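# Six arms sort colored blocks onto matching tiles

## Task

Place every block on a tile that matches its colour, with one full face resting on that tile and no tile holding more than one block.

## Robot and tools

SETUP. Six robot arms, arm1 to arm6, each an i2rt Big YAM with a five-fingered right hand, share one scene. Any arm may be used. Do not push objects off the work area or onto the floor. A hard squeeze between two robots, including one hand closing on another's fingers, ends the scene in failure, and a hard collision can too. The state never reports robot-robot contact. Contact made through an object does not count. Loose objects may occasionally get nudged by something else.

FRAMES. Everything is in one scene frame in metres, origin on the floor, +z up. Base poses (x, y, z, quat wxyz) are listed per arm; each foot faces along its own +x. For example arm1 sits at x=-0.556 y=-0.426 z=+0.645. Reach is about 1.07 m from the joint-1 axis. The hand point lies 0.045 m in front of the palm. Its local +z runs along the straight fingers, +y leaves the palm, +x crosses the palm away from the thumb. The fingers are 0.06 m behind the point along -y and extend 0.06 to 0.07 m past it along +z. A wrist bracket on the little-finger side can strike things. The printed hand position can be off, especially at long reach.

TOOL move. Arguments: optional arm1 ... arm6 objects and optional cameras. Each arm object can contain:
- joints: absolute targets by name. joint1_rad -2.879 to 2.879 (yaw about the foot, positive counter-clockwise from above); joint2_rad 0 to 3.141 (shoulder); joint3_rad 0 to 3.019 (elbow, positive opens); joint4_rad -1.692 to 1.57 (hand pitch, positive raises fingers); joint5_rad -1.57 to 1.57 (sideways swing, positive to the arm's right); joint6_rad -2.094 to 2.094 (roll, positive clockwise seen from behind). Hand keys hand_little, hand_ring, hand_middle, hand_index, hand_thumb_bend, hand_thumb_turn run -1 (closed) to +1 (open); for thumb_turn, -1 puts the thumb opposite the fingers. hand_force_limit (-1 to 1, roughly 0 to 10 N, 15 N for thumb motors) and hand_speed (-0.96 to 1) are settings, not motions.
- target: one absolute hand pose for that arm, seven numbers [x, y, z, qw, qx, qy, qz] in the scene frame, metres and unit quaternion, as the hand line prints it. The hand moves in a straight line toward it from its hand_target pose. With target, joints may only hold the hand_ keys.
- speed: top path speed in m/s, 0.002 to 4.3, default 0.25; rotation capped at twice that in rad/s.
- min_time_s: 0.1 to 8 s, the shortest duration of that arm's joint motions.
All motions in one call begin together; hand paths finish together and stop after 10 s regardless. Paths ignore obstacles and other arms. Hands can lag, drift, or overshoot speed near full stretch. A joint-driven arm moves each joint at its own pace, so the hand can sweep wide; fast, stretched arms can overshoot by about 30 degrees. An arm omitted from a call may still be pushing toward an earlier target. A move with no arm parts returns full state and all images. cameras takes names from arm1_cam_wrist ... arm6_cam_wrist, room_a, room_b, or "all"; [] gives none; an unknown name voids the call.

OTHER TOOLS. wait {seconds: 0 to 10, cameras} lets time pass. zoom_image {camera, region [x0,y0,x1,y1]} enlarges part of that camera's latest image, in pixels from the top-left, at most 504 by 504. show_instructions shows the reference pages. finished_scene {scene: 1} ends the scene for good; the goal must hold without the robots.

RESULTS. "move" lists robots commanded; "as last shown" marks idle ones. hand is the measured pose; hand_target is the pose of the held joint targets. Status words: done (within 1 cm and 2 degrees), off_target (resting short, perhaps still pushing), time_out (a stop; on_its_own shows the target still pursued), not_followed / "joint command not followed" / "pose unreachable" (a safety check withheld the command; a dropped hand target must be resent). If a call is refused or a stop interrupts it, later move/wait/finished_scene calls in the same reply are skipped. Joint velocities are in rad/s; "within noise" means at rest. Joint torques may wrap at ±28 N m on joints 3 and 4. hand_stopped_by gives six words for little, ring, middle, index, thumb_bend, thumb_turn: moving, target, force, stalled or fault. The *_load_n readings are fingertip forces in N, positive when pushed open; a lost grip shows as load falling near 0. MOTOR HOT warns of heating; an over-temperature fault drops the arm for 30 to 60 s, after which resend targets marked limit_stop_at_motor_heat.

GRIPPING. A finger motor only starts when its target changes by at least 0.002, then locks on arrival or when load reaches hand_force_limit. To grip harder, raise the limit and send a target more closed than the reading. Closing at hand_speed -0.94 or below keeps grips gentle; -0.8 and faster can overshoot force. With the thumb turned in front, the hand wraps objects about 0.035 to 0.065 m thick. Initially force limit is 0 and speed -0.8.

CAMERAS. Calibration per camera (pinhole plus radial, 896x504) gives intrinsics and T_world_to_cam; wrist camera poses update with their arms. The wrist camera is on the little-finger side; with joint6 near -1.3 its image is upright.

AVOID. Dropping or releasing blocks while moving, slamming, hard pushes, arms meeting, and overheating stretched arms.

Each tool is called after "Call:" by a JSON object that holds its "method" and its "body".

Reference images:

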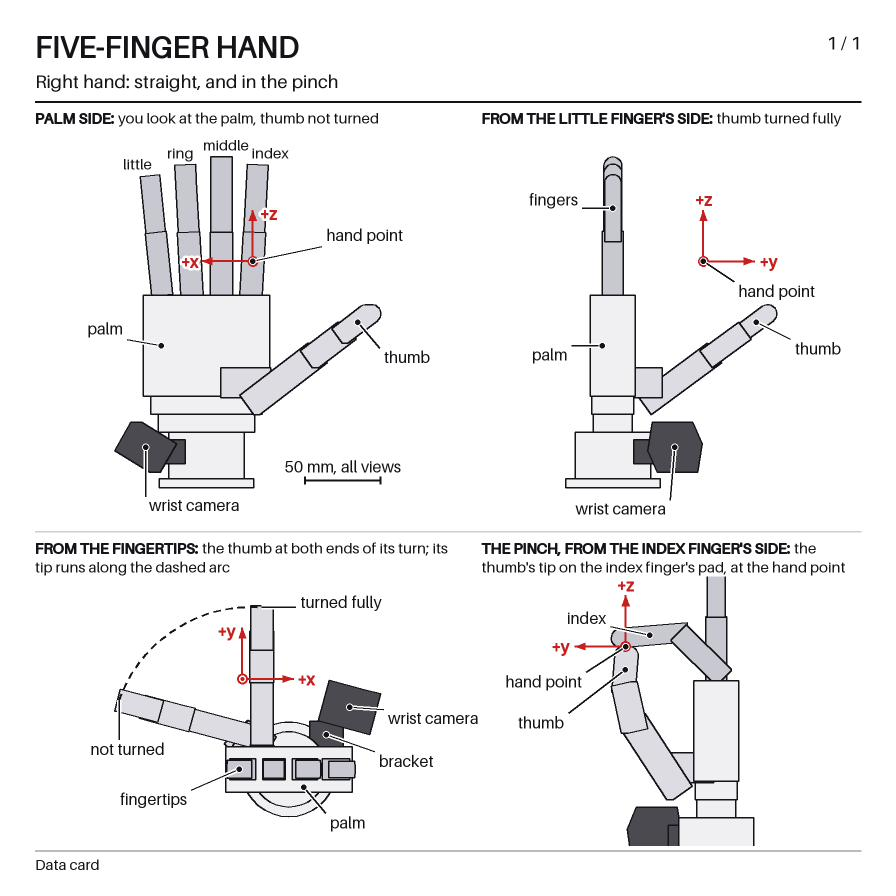

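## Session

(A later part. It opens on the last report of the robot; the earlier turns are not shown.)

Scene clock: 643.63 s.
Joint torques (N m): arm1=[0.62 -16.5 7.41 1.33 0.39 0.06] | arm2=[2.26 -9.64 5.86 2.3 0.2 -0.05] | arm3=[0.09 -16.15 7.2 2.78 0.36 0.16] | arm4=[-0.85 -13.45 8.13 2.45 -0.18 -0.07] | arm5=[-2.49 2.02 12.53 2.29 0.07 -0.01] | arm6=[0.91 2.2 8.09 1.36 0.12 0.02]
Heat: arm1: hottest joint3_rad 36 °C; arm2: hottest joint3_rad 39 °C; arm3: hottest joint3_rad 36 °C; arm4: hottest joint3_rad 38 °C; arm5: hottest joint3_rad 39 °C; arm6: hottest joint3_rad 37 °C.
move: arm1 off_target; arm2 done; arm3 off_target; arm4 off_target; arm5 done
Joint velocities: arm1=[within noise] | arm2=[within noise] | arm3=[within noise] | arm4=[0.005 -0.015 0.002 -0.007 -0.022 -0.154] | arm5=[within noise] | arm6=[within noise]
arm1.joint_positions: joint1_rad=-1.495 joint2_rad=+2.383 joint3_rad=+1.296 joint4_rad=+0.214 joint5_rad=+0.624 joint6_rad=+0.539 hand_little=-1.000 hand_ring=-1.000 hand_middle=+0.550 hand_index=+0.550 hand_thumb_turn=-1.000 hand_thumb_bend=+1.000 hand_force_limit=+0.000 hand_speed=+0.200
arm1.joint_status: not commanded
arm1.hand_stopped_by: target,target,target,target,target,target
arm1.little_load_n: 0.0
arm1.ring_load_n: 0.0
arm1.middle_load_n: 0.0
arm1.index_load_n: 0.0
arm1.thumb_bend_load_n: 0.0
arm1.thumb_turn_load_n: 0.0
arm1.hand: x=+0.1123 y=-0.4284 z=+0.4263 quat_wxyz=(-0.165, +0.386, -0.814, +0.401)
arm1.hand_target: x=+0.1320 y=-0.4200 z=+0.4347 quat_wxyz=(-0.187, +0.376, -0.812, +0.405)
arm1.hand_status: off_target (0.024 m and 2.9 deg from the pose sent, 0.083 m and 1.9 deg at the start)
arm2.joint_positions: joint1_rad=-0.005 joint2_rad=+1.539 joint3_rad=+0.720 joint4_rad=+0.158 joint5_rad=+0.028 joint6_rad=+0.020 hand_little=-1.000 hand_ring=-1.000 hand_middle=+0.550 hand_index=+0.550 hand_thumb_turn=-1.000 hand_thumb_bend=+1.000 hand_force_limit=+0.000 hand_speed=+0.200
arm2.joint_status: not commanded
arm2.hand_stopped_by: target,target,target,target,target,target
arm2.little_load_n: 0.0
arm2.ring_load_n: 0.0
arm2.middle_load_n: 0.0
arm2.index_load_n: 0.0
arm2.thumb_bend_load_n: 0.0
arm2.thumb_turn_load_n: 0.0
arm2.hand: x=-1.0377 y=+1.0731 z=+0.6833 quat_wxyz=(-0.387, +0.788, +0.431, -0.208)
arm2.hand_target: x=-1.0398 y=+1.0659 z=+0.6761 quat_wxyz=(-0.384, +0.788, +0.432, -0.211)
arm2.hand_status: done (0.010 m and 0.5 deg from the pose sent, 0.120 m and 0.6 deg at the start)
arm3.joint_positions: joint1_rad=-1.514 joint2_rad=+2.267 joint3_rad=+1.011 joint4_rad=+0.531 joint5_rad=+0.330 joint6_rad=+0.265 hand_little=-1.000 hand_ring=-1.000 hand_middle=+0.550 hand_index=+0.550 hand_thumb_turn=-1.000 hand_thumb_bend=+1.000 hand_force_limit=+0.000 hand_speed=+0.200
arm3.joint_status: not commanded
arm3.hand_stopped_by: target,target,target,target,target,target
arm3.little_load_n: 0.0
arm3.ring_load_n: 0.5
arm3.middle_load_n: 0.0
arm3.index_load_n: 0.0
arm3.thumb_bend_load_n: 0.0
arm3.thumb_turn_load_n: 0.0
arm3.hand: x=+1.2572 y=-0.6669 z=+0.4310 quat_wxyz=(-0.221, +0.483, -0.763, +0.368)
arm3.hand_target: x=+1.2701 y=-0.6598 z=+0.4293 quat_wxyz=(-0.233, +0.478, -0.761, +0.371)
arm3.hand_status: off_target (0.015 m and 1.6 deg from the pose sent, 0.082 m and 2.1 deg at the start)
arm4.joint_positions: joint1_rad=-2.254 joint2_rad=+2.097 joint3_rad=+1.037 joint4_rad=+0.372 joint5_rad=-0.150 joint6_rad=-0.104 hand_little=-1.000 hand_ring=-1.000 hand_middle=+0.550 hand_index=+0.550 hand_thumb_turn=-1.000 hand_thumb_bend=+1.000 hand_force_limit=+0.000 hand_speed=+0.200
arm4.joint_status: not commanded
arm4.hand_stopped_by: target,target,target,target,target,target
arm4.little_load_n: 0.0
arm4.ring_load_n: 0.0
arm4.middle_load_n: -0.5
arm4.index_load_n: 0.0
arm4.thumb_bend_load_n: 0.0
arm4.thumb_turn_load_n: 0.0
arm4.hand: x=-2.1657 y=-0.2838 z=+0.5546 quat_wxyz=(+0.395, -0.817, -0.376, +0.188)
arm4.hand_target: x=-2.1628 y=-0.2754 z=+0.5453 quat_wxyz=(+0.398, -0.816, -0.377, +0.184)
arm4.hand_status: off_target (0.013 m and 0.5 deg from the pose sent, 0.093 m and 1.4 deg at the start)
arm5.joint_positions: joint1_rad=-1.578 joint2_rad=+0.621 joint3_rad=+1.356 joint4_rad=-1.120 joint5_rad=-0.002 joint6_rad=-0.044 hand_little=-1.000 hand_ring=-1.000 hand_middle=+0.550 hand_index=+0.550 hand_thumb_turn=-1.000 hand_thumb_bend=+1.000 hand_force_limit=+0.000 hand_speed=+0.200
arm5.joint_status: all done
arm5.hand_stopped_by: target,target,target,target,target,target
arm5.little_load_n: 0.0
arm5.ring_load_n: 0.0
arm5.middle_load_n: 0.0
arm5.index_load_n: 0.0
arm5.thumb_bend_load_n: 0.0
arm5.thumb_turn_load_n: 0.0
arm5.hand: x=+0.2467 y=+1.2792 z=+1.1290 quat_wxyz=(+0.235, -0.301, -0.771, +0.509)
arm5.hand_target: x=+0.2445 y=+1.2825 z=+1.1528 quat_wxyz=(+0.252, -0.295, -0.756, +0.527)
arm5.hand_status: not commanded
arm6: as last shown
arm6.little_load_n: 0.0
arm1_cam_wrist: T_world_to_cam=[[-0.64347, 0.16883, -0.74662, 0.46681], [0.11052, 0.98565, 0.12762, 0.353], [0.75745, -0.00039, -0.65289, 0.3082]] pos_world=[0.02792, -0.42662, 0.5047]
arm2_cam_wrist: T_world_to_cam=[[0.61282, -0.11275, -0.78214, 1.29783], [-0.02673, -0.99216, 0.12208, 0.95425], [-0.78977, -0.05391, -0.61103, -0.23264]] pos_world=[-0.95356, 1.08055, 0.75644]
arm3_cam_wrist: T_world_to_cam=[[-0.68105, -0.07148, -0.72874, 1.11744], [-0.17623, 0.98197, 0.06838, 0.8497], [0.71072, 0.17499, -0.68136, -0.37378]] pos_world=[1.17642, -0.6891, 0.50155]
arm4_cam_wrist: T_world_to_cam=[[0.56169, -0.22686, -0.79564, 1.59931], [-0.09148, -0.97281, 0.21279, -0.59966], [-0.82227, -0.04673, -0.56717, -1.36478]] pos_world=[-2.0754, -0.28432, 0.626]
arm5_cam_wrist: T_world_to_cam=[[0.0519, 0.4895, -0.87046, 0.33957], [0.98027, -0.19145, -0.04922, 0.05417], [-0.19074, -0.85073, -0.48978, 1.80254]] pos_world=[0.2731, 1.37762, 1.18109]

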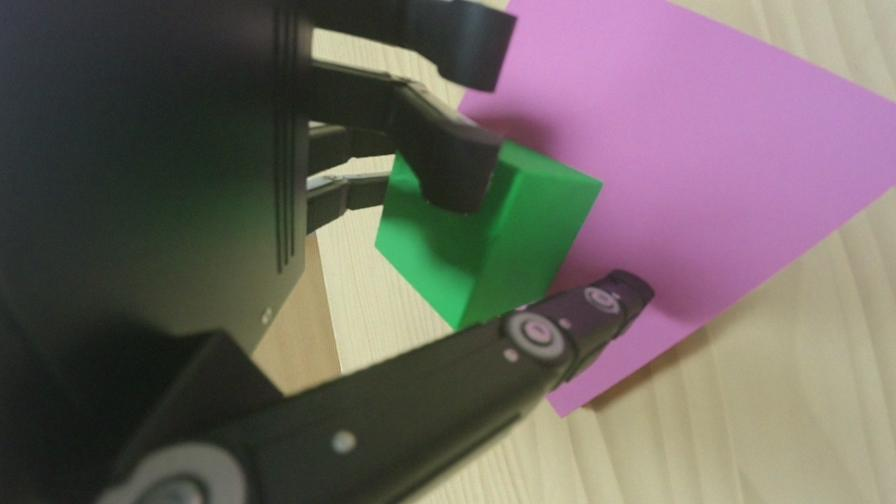

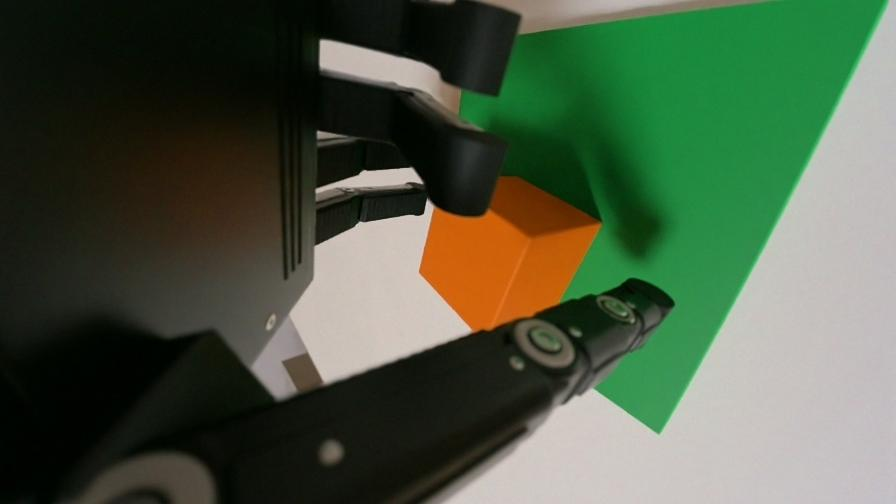

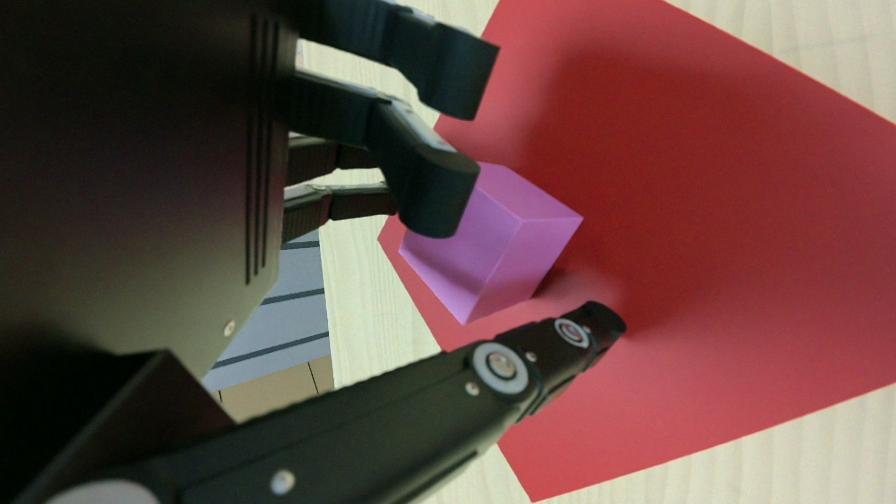

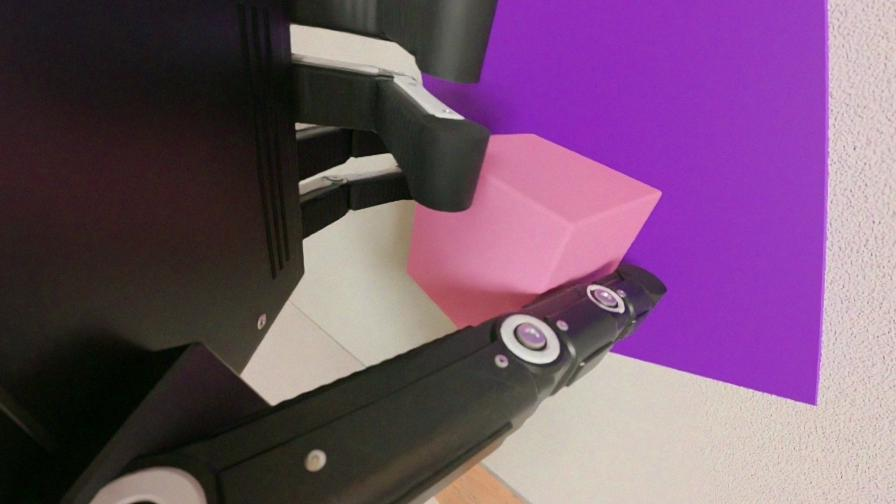

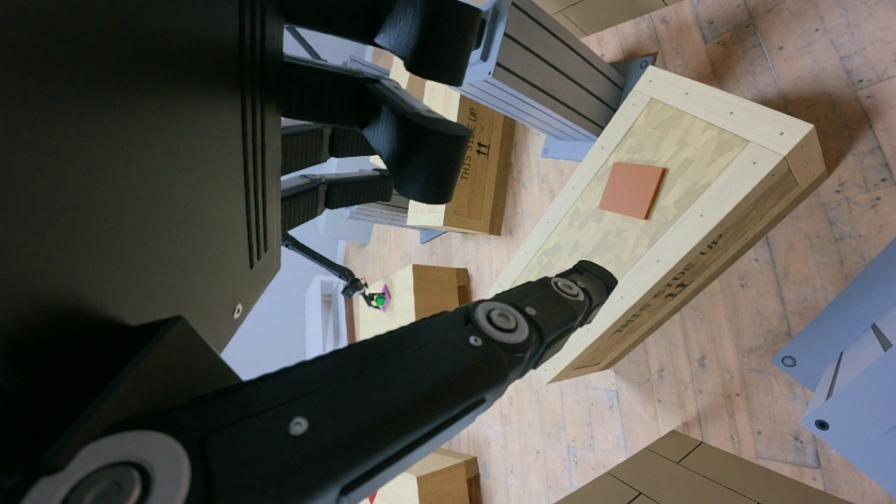

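Call:
{"method": "move", "body": {"arm1": {"joints":{"hand_force_limit":-0.5,"hand_speed":-0.94,"hand_index":0.19,"hand_middle":0.19,"hand_thumb_bend":0.2}}, "arm2": {"target":[-1.042,1.059,0.668,0.3843,-0.7880,-0.4323,0.2108],"speed":0.05}, "arm3": {"target":[1.266,-0.660,0.424,0.2329,-0.4776,0.7615,-0.3714],"speed":0.05}, "arm4": {"target":[-2.158,-0.284,0.535,0.3979,-0.8159,-0.3770,0.1839],"speed":0.05}, "cameras": ["arm1_cam_wrist"]}}

Call:
{"method": "move", "body": {"arm2": {"joints":{"hand_force_limit":-0.5,"hand_speed":-0.94,"hand_index":0.15,"hand_middle":0.15,"hand_thumb_bend":0.2}}, "arm3": {"joints":{"hand_force_limit":-0.5,"hand_speed":-0.94,"hand_index":0.12,"hand_middle":0.12,"hand_thumb_bend":0.15}}, "arm4": {"joints":{"hand_force_limit":-0.5,"hand_speed":-0.94,"hand_index":0.2,"hand_middle":0.2,"hand_thumb_bend":0.2}}, "cameras": ["arm1_cam_wrist","arm2_cam_wrist","arm3_cam_wrist","arm4_cam_wrist"]}}

Scene clock: 697.33 s.
Joint torques (N m): arm1=[0.56 -16.44 7.39 1.33 0.4 0.05] | arm2=[1.55 -9.76 5.71 2.52 0.27 -0.01] | arm3=[0.32 -16.26 6.48 3.06 0.35 0.16] | arm4=[-0.79 -13.63 5.94 2.48 -0.1 0.01] | arm5=[-2.32 2.14 12.44 2.22 0.05 -0.02] | arm6=[0.15 1.73 8.05 1.5 0.19 0.06]
Heat: arm1: hottest joint3_rad 34 °C; arm2: hottest joint3_rad 38 °C; arm3: hottest joint3_rad 35 °C; arm4: hottest joint3_rad 35 °C; arm5: hottest joint3_rad 39 °C; arm6: hottest joint3_rad 37 °C.
move: arm1 off_target; arm2 off_target; arm3 off_target; arm4 off_target
Joint velocities: within noise
arm1.joint_positions: joint1_rad=-1.493 joint2_rad=+2.383 joint3_rad=+1.296 joint4_rad=+0.214 joint5_rad=+0.624 joint6_rad=+0.539 hand_little=-1.000 hand_ring=-1.000 hand_middle=+0.190 hand_index=+0.190 hand_thumb_turn=-1.000 hand_thumb_bend=+0.554 hand_force_limit=-0.500 hand_speed=-0.940
arm1.joint_status: hand_thumb_bend off_target (ended at +0.554, target +0.200); the others done
arm1.hand_stopped_by: target,target,target,target,force,target
arm1.little_load_n: 0.0
arm1.ring_load_n: 0.0
arm1.middle_load_n: 2.0
arm1.index_load_n: 0.5
arm1.thumb_bend_load_n: 4.0
arm1.thumb_turn_load_n: 0.5
arm1.hand: x=+0.1123 y=-0.4271 z=+0.4264 quat_wxyz=(-0.165, +0.387, -0.814, +0.400)
arm1.hand_target: x=+0.1320 y=-0.4200 z=+0.4347 quat_wxyz=(-0.187, +0.376, -0.812, +0.405)
arm1.hand_status: not commanded
arm2.joint_positions: joint1_rad=+0.014 joint2_rad=+1.553 joint3_rad=+0.711 joint4_rad=+0.184 joint5_rad=+0.043 joint6_rad=+0.031 hand_little=-1.000 hand_ring=-1.000 hand_middle=+0.550 hand_index=+0.550 hand_thumb_turn=-1.000 hand_thumb_bend=+1.000 hand_force_limit=+0.000 hand_speed=+0.200
arm2.joint_status: not commanded
arm2.hand_stopped_by: target,target,target,target,target,target
arm2.little_load_n: 0.0
arm2.ring_load_n: 0.0
arm2.middle_load_n: 0.0
arm2.index_load_n: 0.0
arm2.thumb_bend_load_n: 0.0
arm2.thumb_turn_load_n: 0.0
arm2.hand: x=-1.0408 y=+1.0665 z=+0.6768 quat_wxyz=(-0.388, +0.787, +0.431, -0.209)
arm2.hand_target: x=-1.0417 y=+1.0589 z=+0.6682 quat_wxyz=(-0.384, +0.788, +0.432, -0.211)
arm2.hand_status: off_target (0.012 m and 0.6 deg from the pose sent, 0.021 m and 0.5 deg at the start)
arm3.joint_positions: joint1_rad=-1.514 joint2_rad=+2.273 joint3_rad=+1.011 joint4_rad=+0.549 joint5_rad=+0.330 joint6_rad=+0.265 hand_little=-1.000 hand_ring=-1.000 hand_middle=+0.550 hand_index=+0.550 hand_thumb_turn=-1.000 hand_thumb_bend=+1.000 hand_force_limit=+0.000 hand_speed=+0.200
arm3.joint_status: not commanded
arm3.hand_stopped_by: target,target,target,target,target,target
arm3.little_load_n: 0.0
arm3.ring_load_n: 0.0
arm3.middle_load_n: 0.0
arm3.index_load_n: 0.0
arm3.thumb_bend_load_n: 0.0
arm3.thumb_turn_load_n: 0.0
arm3.hand: x=+1.2592 y=-0.6669 z=+0.4307 quat_wxyz=(-0.226, +0.481, -0.761, +0.371)
arm3.hand_target: x=+1.2656 y=-0.6599 z=+0.4242 quat_wxyz=(-0.233, +0.478, -0.761, +0.371)
arm3.hand_status: off_target (0.012 m and 0.9 deg from the pose sent, 0.013 m and 1.6 deg at the start)
arm4.joint_positions: joint1_rad=-2.254 joint2_rad=+2.103 joint3_rad=+1.032 joint4_rad=+0.411 joint5_rad=-0.150 joint6_rad=-0.104 hand_little=-1.000 hand_ring=-1.000 hand_middle=+0.550 hand_index=+0.550 hand_thumb_turn=-1.000 hand_thumb_bend=+1.000 hand_force_limit=+0.000 hand_speed=+0.200
arm4.joint_status: not commanded
arm4.hand_stopped_by: target,target,target,target,target,target
arm4.little_load_n: 0.5
arm4.ring_load_n: 0.0
arm4.middle_load_n: 0.0
arm4.index_load_n: 0.0
arm4.thumb_bend_load_n: 0.0
arm4.thumb_turn_load_n: 0.0
arm4.hand: x=-2.1683 y=-0.2806 z=+0.5560 quat_wxyz=(+0.408, -0.810, -0.375, +0.191)
arm4.hand_target: x=-2.1578 y=-0.2846 z=+0.5356 quat_wxyz=(+0.398, -0.816, -0.377, +0.184)
arm4.hand_status: off_target (0.024 m and 1.5 deg from the pose sent, 0.021 m and 0.5 deg at the start)
arm5, arm6: as last shown
arm6.ring_load_n: 0.5
arm1_cam_wrist: T_world_to_cam=[[-0.64379, 0.16757, -0.74663, 0.4661], [0.10865, 0.98586, 0.12758, 0.35208], [0.75745, 0.00101, -0.65289, 0.30879]] pos_world=[0.02792, -0.42552, 0.5047]

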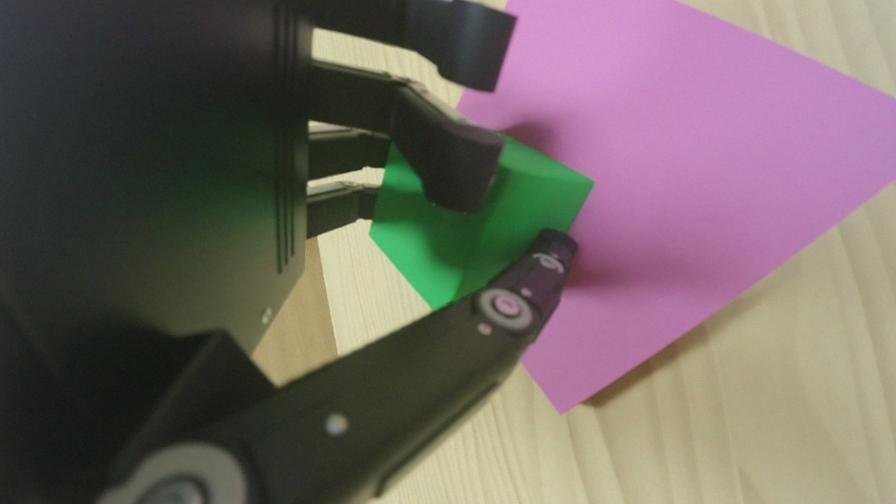

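Scene clock: 704.00 s.
Joint torques (N m): arm1=[0.62 -16.38 7.38 1.33 0.38 0.05] | arm2=[1.73 -11.34 5.59 2.43 0.23 0.06] | arm3=[0.26 -16.26 6.42 2.78 0.33 0.13] | arm4=[-0.67 -13.98 5.94 2.47 -0.09 -0.03] | arm5=[-2.37 2.32 12.42 2.28 0.08 -0.01] | arm6=[0.62 1.73 8.12 1.58 0.15 0.06]
Heat: arm1: hottest joint3_rad 34 °C; arm2: hottest joint3_rad 38 °C; arm3: hottest joint3_rad 35 °C; arm4: hottest joint3_rad 35 °C; arm5: hottest joint3_rad 39 °C; arm6: hottest joint3_rad 37 °C.
move: arm2 off_target; arm3 off_target; arm4 off_target
Joint velocities: within noise
arm1, arm5, arm6: as last shown
arm1.little_load_n: 0.5
arm1.thumb_turn_load_n: 1.0
arm2.joint_positions: joint1_rad=+0.014 joint2_rad=+1.553 joint3_rad=+0.711 joint4_rad=+0.185 joint5_rad=+0.043 joint6_rad=+0.031 hand_little=-1.000 hand_ring=-1.000 hand_middle=+0.150 hand_index=+0.150 hand_thumb_turn=-1.000 hand_thumb_bend=+0.487 hand_force_limit=-0.500 hand_speed=-0.940
arm2.joint_status: hand_thumb_bend off_target (ended at +0.487, target +0.200); the others done
arm2.hand_stopped_by: target,target,target,target,force,target
arm2.little_load_n: 0.0
arm2.ring_load_n: 0.0
arm2.middle_load_n: 3.5
arm2.index_load_n: 0.5
arm2.thumb_bend_load_n: 3.5
arm2.thumb_turn_load_n: 0.5
arm2.hand: x=-1.0410 y=+1.0665 z=+0.6769 quat_wxyz=(-0.389, +0.787, +0.431, -0.209)
arm2.hand_target: x=-1.0417 y=+1.0589 z=+0.6682 quat_wxyz=(-0.384, +0.788, +0.432, -0.211)
arm2.hand_status: not commanded
arm3.joint_positions: joint1_rad=-1.514 joint2_rad=+2.273 joint3_rad=+1.011 joint4_rad=+0.550 joint5_rad=+0.330 joint6_rad=+0.265 hand_little=-1.000 hand_ring=-1.000 hand_middle=+0.120 hand_index=+0.120 hand_thumb_turn=-1.000 hand_thumb_bend=+0.452 hand_force_limit=-0.500 hand_speed=-0.940
arm3.joint_status: hand_thumb_bend off_target (ended at +0.452, target +0.150); the others done
arm3.hand_stopped_by: target,target,target,target,force,target
arm3.little_load_n: 0.0
arm3.ring_load_n: 0.0
arm3.middle_load_n: 3.5
arm3.index_load_n: 0.0
arm3.thumb_bend_load_n: 3.5
arm3.thumb_turn_load_n: 0.5
arm3.hand: x=+1.2591 y=-0.6669 z=+0.4305 quat_wxyz=(-0.226, +0.481, -0.761, +0.371)
arm3.hand_target: x=+1.2656 y=-0.6599 z=+0.4243 quat_wxyz=(-0.233, +0.478, -0.761, +0.371)
arm3.hand_status: not commanded
arm4.joint_positions: joint1_rad=-2.254 joint2_rad=+2.105 joint3_rad=+1.032 joint4_rad=+0.411 joint5_rad=-0.150 joint6_rad=-0.104 hand_little=-1.000 hand_ring=-1.000 hand_middle=+0.200 hand_index=+0.200 hand_thumb_turn=-1.000 hand_thumb_bend=+0.543 hand_force_limit=-0.500 hand_speed=-0.940
arm4.joint_status: hand_thumb_bend off_target (ended at +0.543, target +0.200); the others done
arm4.hand_stopped_by: target,target,target,target,force,target
arm4.little_load_n: 0.0
arm4.ring_load_n: 0.0
arm4.middle_load_n: 2.0
arm4.index_load_n: 0.5
arm4.thumb_bend_load_n: 3.5
arm4.thumb_turn_load_n: 0.5
arm4.hand: x=-2.1680 y=-0.2810 z=+0.5546 quat_wxyz=(+0.407, -0.811, -0.375, +0.191)
arm4.hand_target: x=-2.1578 y=-0.2847 z=+0.5356 quat_wxyz=(+0.398, -0.816, -0.377, +0.184)
arm4.hand_status: not commanded
arm6.ring_load_n: -0.5
arm1_cam_wrist: T_world_to_cam=[[-0.64379, 0.16757, -0.74663, 0.4661], [0.10865, 0.98586, 0.12758, 0.35208], [0.75745, 0.00101, -0.65289, 0.30879]] pos_world=[0.02792, -0.42552, 0.5047]
arm2_cam_wrist: T_world_to_cam=[[0.61021, -0.11106, -0.78442, 1.29109], [-0.02593, -0.99239, 0.12034, 0.95076], [-0.79182, -0.05309, -0.60845, -0.24422]] pos_world=[-0.95656, 1.07395, 0.74974]
arm3_cam_wrist: T_world_to_cam=[[-0.67184, -0.07179, -0.73721, 1.11027], [-0.17713, 0.98198, 0.0658, 0.85235], [0.7192, 0.17479, -0.67245, -0.39011]] pos_world=[1.17747, -0.6891, 0.50008]
arm4_cam_wrist: T_world_to_cam=[[0.54836, -0.21056, -0.8093, 1.58452], [-0.08803, -0.97694, 0.19453, -0.58071], [-0.83159, -0.03543, -0.55425, -1.39078]] pos_world=[-2.07658, -0.28296, 0.62447]

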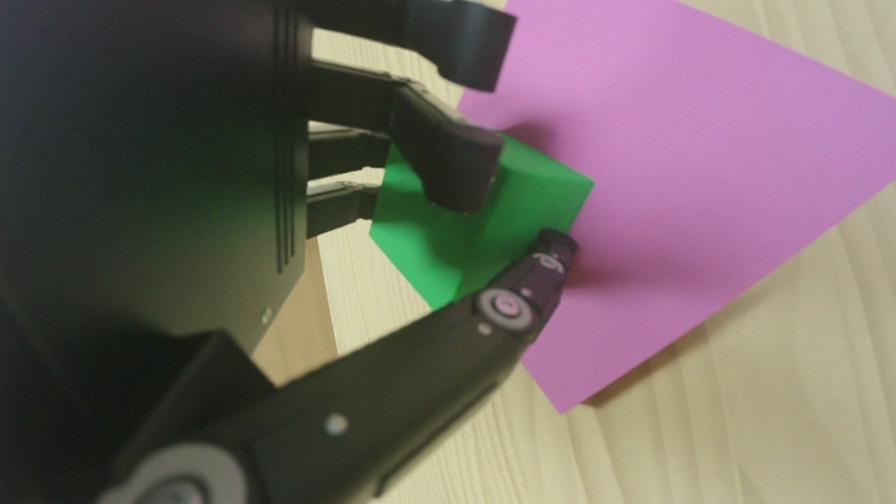

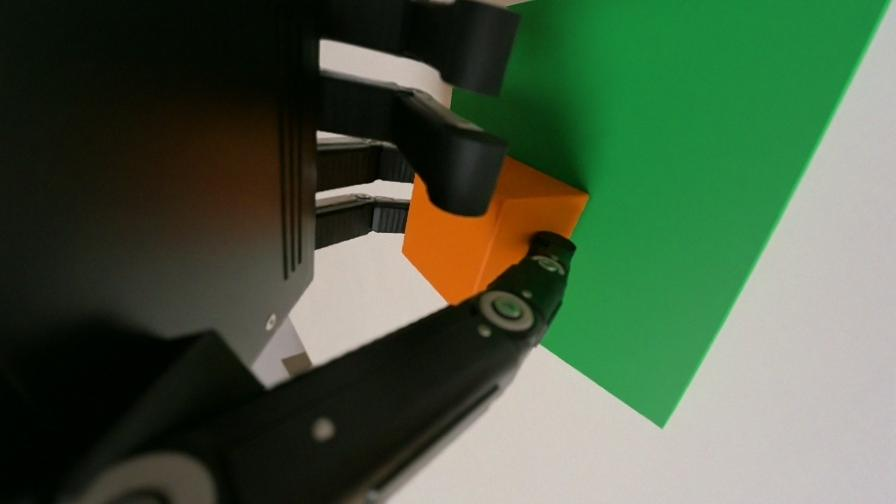

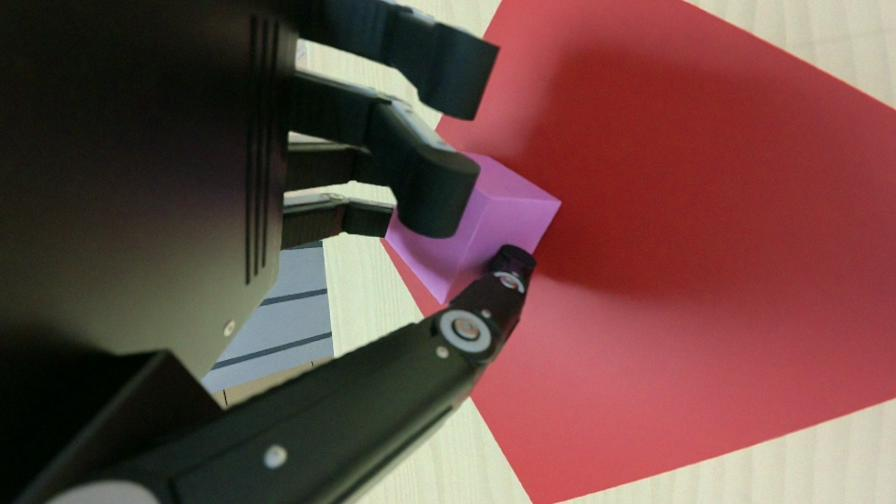

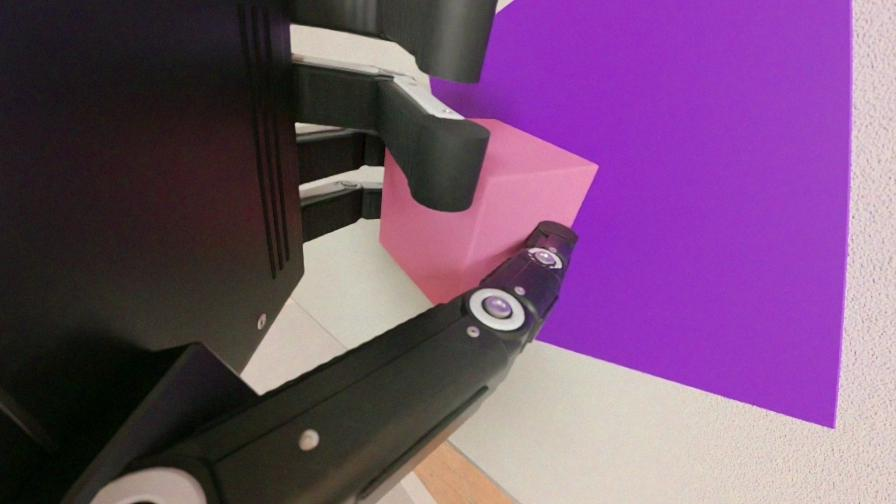

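Call:
{"method": "move", "body": {"arm1": {"joints":{"hand_force_limit":-0.3,"hand_index":0.13,"hand_middle":0.16,"hand_thumb_bend":0.3}}, "arm2": {"joints":{"hand_force_limit":-0.3,"hand_index":0.09,"hand_middle":0.12,"hand_thumb_bend":0.25}}, "arm3": {"joints":{"hand_force_limit":-0.3,"hand_index":0.05,"hand_middle":0.09,"hand_thumb_bend":0.2}}, "arm4": {"joints":{"hand_force_limit":-0.3,"hand_index":0.14,"hand_middle":0.17,"hand_thumb_bend":0.3}}}}

Call:
{"method": "move", "body": {"arm1": {"target":[0.132,-0.420,0.59,0.1875,-0.3760,0.8120,-0.4048],"speed":0.15}, "arm2": {"target":[-1.042,1.059,0.83,0.3843,-0.7880,-0.4323,0.2108],"speed":0.15}, "arm3": {"target":[1.266,-0.660,0.58,0.2329,-0.4776,0.7615,-0.3714],"speed":0.15}, "arm4": {"target":[-2.158,-0.284,0.70,0.3979,-0.8159,-0.3770,0.1839],"speed":0.15}, "cameras": ["arm1_cam_wrist","arm2_cam_wrist","arm3_cam_wrist","arm4_cam_wrist"]}}

Scene clock: 769.10 s.
Joint torques (N m): arm1=[0.56 -16.32 7.39 1.31 0.39 0.06] | arm2=[2.43 -9.17 5.6 2.47 0.22 0.04] | arm3=[0.03 -16.21 6.37 2.81 0.38 0.14] | arm4=[-0.67 -13.92 5.9 2.26 -0.09 -0.05] | arm5=[-2.32 2.08 12.55 2.28 0.09 -0.03] | arm6=[1.08 1.38 8.16 1.59 0.11 0.05]
Heat: arm1: hottest joint3_rad 34 °C; arm2: hottest joint3_rad 37 °C; arm3: hottest joint2_rad 34 °C; arm4: hottest joint2_rad 33 °C; arm5: hottest joint3_rad 39 °C; arm6: hottest joint3_rad 37 °C.
move: arm1 off_target; arm2 off_target; arm3 off_target; arm4 off_target
Joint velocities: within noise
arm1.joint_positions: joint1_rad=-1.493 joint2_rad=+2.383 joint3_rad=+1.296 joint4_rad=+0.215 joint5_rad=+0.624 joint6_rad=+0.539 hand_little=-1.000 hand_ring=-1.000 hand_middle=+0.181 hand_index=+0.174 hand_thumb_turn=-1.000 hand_thumb_bend=+0.552 hand_force_limit=-0.300 hand_speed=-0.940
arm1.joint_status: hand_middle off_target (ended at +0.181, target +0.160); hand_index off_target (ended at +0.174, target +0.130); hand_thumb_bend off_target (ended at +0.552, target +0.300); the others done
arm1.hand_stopped_by: target,target,force,force,force,target
arm1.little_load_n: 0.0
arm1.ring_load_n: 0.0
arm1.middle_load_n: 4.0
arm1.index_load_n: 3.0
arm1.thumb_bend_load_n: 6.0
arm1.thumb_turn_load_n: 0.0
arm1.hand: x=+0.1124 y=-0.4271 z=+0.4265 quat_wxyz=(-0.165, +0.387, -0.814, +0.401)
arm1.hand_target: x=+0.1321 y=-0.4199 z=+0.4348 quat_wxyz=(-0.188, +0.376, -0.812, +0.405)
arm1.hand_status: not commanded
arm2.joint_positions: joint1_rad=+0.014 joint2_rad=+1.553 joint3_rad=+0.711 joint4_rad=+0.185 joint5_rad=+0.043 joint6_rad=+0.031 hand_little=-1.000 hand_ring=-1.000 hand_middle=+0.150 hand_index=+0.129 hand_thumb_turn=-1.000 hand_thumb_bend=+0.481 hand_force_limit=-0.300 hand_speed=-0.940
arm2.joint_status: hand_middle off_target (ended at +0.150, target +0.120); hand_index off_target (ended at +0.129, target +0.090); hand_thumb_bend off_target (ended at +0.481, target +0.250); the others done
arm2.hand_stopped_by: target,target,force,force,force,target
arm2.little_load_n: 0.0
arm2.ring_load_n: 0.0
arm2.middle_load_n: 3.0
arm2.index_load_n: 4.0
arm2.thumb_bend_load_n: 6.0
arm2.thumb_turn_load_n: 0.0
arm2.hand: x=-1.0409 y=+1.0666 z=+0.6769 quat_wxyz=(-0.389, +0.787, +0.431, -0.209)
arm2.hand_target: x=-1.0417 y=+1.0590 z=+0.6682 quat_wxyz=(-0.384, +0.788, +0.432, -0.211)
arm2.hand_status: not commanded
arm3.joint_positions: joint1_rad=-1.514 joint2_rad=+2.273 joint3_rad=+1.011 joint4_rad=+0.550 joint5_rad=+0.331 joint6_rad=+0.265 hand_little=-1.000 hand_ring=-1.000 hand_middle=+0.116 hand_index=+0.099 hand_thumb_turn=-1.000 hand_thumb_bend=+0.449 hand_force_limit=-0.300 hand_speed=-0.940
arm3.joint_status: hand_middle off_target (ended at +0.116, target +0.090); hand_index off_target (ended at +0.099, target +0.050); hand_thumb_bend off_target (ended at +0.449, target +0.200); the others done
arm3.hand_stopped_by: target,target,force,force,force,target
arm3.little_load_n: 0.0
arm3.ring_load_n: 0.0
arm3.middle_load_n: 3.5
arm3.index_load_n: 4.0
arm3.thumb_bend_load_n: 6.5
arm3.thumb_turn_load_n: 0.0
arm3.hand: x=+1.2591 y=-0.6670 z=+0.4305 quat_wxyz=(-0.226, +0.481, -0.761, +0.371)
arm3.hand_target: x=+1.2656 y=-0.6600 z=+0.4243 quat_wxyz=(-0.233, +0.478, -0.761, +0.371)
arm3.hand_status: not commanded
arm4.joint_positions: joint1_rad=-2.254 joint2_rad=+2.105 joint3_rad=+1.032 joint4_rad=+0.411 joint5_rad=-0.150 joint6_rad=-0.104 hand_little=-1.000 hand_ring=-1.000 hand_middle=+0.191 hand_index=+0.179 hand_thumb_turn=-1.000 hand_thumb_bend=+0.542 hand_force_limit=-0.300 hand_speed=-0.940
arm4.joint_status: hand_middle off_target (ended at +0.191, target +0.170); hand_index off_target (ended at +0.179, target +0.140); hand_thumb_bend off_target (ended at +0.542, target +0.300); the others done
arm4.hand_stopped_by: target,target,force,force,force,target
arm4.little_load_n: 0.0
arm4.ring_load_n: 0.0
arm4.middle_load_n: 3.5
arm4.index_load_n: 4.5
arm4.thumb_bend_load_n: 8.5
arm4.thumb_turn_load_n: 0.0
arm4.hand: x=-2.1680 y=-0.2810 z=+0.5546 quat_wxyz=(+0.407, -0.811, -0.375, +0.191)
arm4.hand_target: x=-2.1578 y=-0.2846 z=+0.5357 quat_wxyz=(+0.398, -0.816, -0.377, +0.184)
arm4.hand_status: not commanded
arm5, arm6: as last shown
arm6.ring_load_n: 0.0
pictures: none

Scene clock: 771.00 s.
Joint torques (N m): arm1=[0.67 -18.61 6.57 0.35 0.57 0.06] | arm2=[1.67 -9.93 11.99 0.9 0.13 0.05] | arm3=[0.32 -18.2 7.17 1.95 0.3 0.11] | arm4=[-0.56 -15.09 12.85 1.35 -0.12 -0.01] | arm5=[-2.08 2.2 12.51 2.28 0.08 -0.02] | arm6=[0.62 2.2 8.01 1.42 0.15 0.1]
Heat: arm1: hottest joint3_rad 34 °C; arm2: hottest joint3_rad 37 °C; arm3: hottest joint2_rad 34 °C; arm4: hottest joint2_rad 33 °C; arm5: hottest joint3_rad 39 °C; arm6: hottest joint3_rad 37 °C.
move: arm1 off_target; arm2 off_target; arm3 done; arm4 off_target
Joint velocities: within noise
arm1.joint_positions: joint1_rad=-1.493 joint2_rad=+2.096 joint3_rad=+1.279 joint4_rad=-0.036 joint5_rad=+0.622 joint6_rad=+0.541 hand_little=-1.000 hand_ring=-1.000 hand_middle=+0.181 hand_index=+0.174 hand_thumb_turn=-1.000 hand_thumb_bend=+0.552 hand_force_limit=-0.300 hand_speed=-0.940
arm1.joint_status: not commanded
arm1.hand_stopped_by: target,target,force,force,force,target
arm1.little_load_n: 0.0
arm1.ring_load_n: 0.0
arm1.middle_load_n: 4.0
arm1.index_load_n: 3.0
arm1.thumb_bend_load_n: 6.0
arm1.thumb_turn_load_n: 0.0
arm1.hand: x=+0.1268 y=-0.4266 z=+0.5713 quat_wxyz=(-0.175, +0.383, -0.813, +0.402)
arm1.hand_target: x=+0.1321 y=-0.4201 z=+0.5899 quat_wxyz=(-0.188, +0.376, -0.812, +0.405)
arm1.hand_status: off_target (0.021 m and 1.7 deg from the pose sent, 0.165 m and 2.9 deg at the start)
arm2.joint_positions: joint1_rad=+0.014 joint2_rad=+1.277 joint3_rad=+0.875 joint4_rad=-0.294 joint5_rad=+0.043 joint6_rad=+0.031 hand_little=-1.000 hand_ring=-1.000 hand_middle=+0.150 hand_index=+0.129 hand_thumb_turn=-1.000 hand_thumb_bend=+0.481 hand_force_limit=-0.300 hand_speed=-0.940
arm2.joint_status: not commanded
arm2.hand_stopped_by: target,target,force,force,force,target
arm2.little_load_n: 0.0
arm2.ring_load_n: 0.0
arm2.middle_load_n: 3.5
arm2.index_load_n: 4.0
arm2.thumb_bend_load_n: 6.0
arm2.thumb_turn_load_n: 0.0
arm2.hand: x=-1.0267 y=+1.0578 z=+0.8085 quat_wxyz=(-0.374, +0.794, +0.435, -0.200)
arm2.hand_target: x=-1.0412 y=+1.0586 z=+0.8301 quat_wxyz=(-0.384, +0.788, +0.432, -0.211)
arm2.hand_status: off_target (0.026 m and 1.9 deg from the pose sent, 0.153 m and 0.6 deg at the start)
arm3.joint_positions: joint1_rad=-1.514 joint2_rad=+1.919 joint3_rad=+0.977 joint4_rad=+0.235 joint5_rad=+0.331 joint6_rad=+0.265 hand_little=-1.000 hand_ring=-1.000 hand_middle=+0.116 hand_index=+0.099 hand_thumb_turn=-1.000 hand_thumb_bend=+0.449 hand_force_limit=-0.300 hand_speed=-0.940
arm3.joint_status: not commanded
arm3.hand_stopped_by: target,target,force,force,force,target
arm3.little_load_n: 0.0
arm3.ring_load_n: 0.0
arm3.middle_load_n: 3.5
arm3.index_load_n: 3.5
arm3.thumb_bend_load_n: 6.0
arm3.thumb_turn_load_n: 0.0
arm3.hand: x=+1.2666 y=-0.6666 z=+0.5738 quat_wxyz=(-0.227, +0.480, -0.761, +0.373)
arm3.hand_target: x=+1.2661 y=-0.6601 z=+0.5800 quat_wxyz=(-0.233, +0.478, -0.761, +0.371)
arm3.hand_status: done (0.009 m and 0.7 deg from the pose sent, 0.150 m and 0.9 deg at the start)
arm4.joint_positions: joint1_rad=-2.254 joint2_rad=+1.789 joint3_rad=+1.014 joint4_rad=+0.037 joint5_rad=-0.150 joint6_rad=-0.105 hand_little=-1.000 hand_ring=-1.000 hand_middle=+0.191 hand_index=+0.179 hand_thumb_turn=-1.000 hand_thumb_bend=+0.542 hand_force_limit=-0.300 hand_speed=-0.940
arm4.joint_status: not commanded
arm4.hand_stopped_by: target,target,force,force,force,target
arm4.little_load_n: 0.0
arm4.ring_load_n: 0.0
arm4.middle_load_n: 3.5
arm4.index_load_n: 4.0
arm4.thumb_bend_load_n: 8.5
arm4.thumb_turn_load_n: -0.5
arm4.hand: x=-2.1484 y=-0.3053 z=+0.6736 quat_wxyz=(+0.373, -0.827, -0.379, +0.182)
arm4.hand_target: x=-2.1572 y=-0.2850 z=+0.7005 quat_wxyz=(+0.398, -0.816, -0.377, +0.184)
arm4.hand_status: off_target (0.035 m and 3.2 deg from the pose sent, 0.146 m and 1.4 deg at the start)
arm5: as last shown
arm6.joint_positions: joint1_rad=-0.575 joint2_rad=+0.633 joint3_rad=+1.451 joint4_rad=-1.393 joint5_rad=+0.289 joint6_rad=-0.969 hand_little=+1.000 hand_ring=+1.000 hand_middle=+1.000 hand_index=+1.000 hand_thumb_turn=+1.000 hand_thumb_bend=+1.000 hand_force_limit=+0.000 hand_speed=-0.800
arm6.joint_status: not commanded
arm6.hand_stopped_by: target,target,target,target,target,target
arm6.little_load_n: 0.0
arm6.ring_load_n: 0.0
arm6.middle_load_n: 0.0
arm6.index_load_n: 0.0
arm6.thumb_bend_load_n: 0.0
arm6.thumb_turn_load_n: -0.5
arm6.hand: x=+1.9912 y=-0.4232 z=+1.1129 quat_wxyz=(-0.237, +0.868, +0.084, +0.428)
arm6.hand_target: x=+1.9904 y=-0.4241 z=+1.1190 quat_wxyz=(-0.242, +0.865, +0.083, +0.432)
arm6.hand_status: not commanded
arm1_cam_wrist: T_world_to_cam=[[-0.62857, 0.17059, -0.75881, 0.58988], [0.10507, 0.98533, 0.13448, 0.32786], [0.77062, 0.0048, -0.63728, 0.38348]] pos_world=[0.04082, -0.42552, 0.6479]
arm2_cam_wrist: T_world_to_cam=[[0.6356, -0.12574, -0.76171, 1.4078], [-0.03067, -0.98998, 0.13784, 0.90497], [-0.77141, -0.06424, -0.63308, -0.10064]] pos_world=[-0.94467, 1.06646, 0.88389]
arm3_cam_wrist: T_world_to_cam=[[-0.66819, -0.07187, -0.74052, 1.2181], [-0.17721, 0.98205, 0.06459, 0.84474], [0.72258, 0.17439, -0.66893, -0.3058]] pos_world=[1.18459, -0.6887, 0.6429]
arm4_cam_wrist: T_world_to_cam=[[0.58713, -0.25758, -0.76742, 1.70576], [-0.09886, -0.96374, 0.24785, -0.68105], [-0.80344, -0.06965, -0.5913, -1.23437]] pos_world=[-2.06056, -0.30295, 0.74794]

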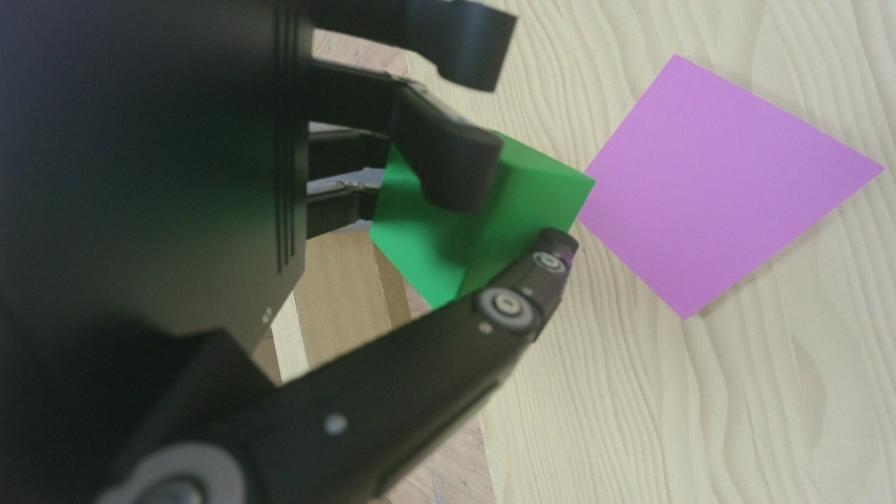

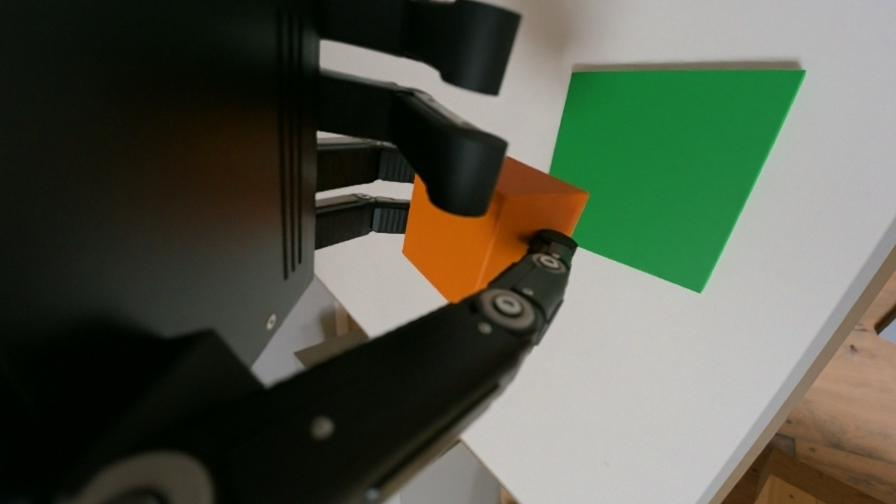

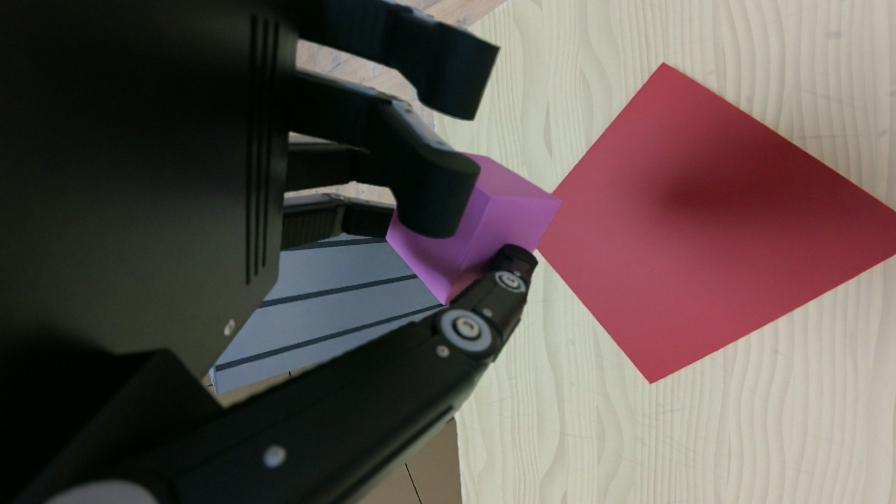

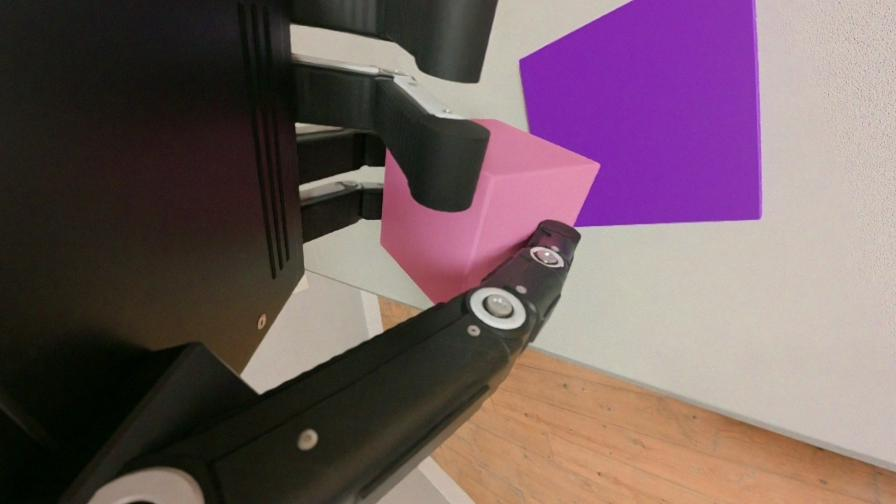

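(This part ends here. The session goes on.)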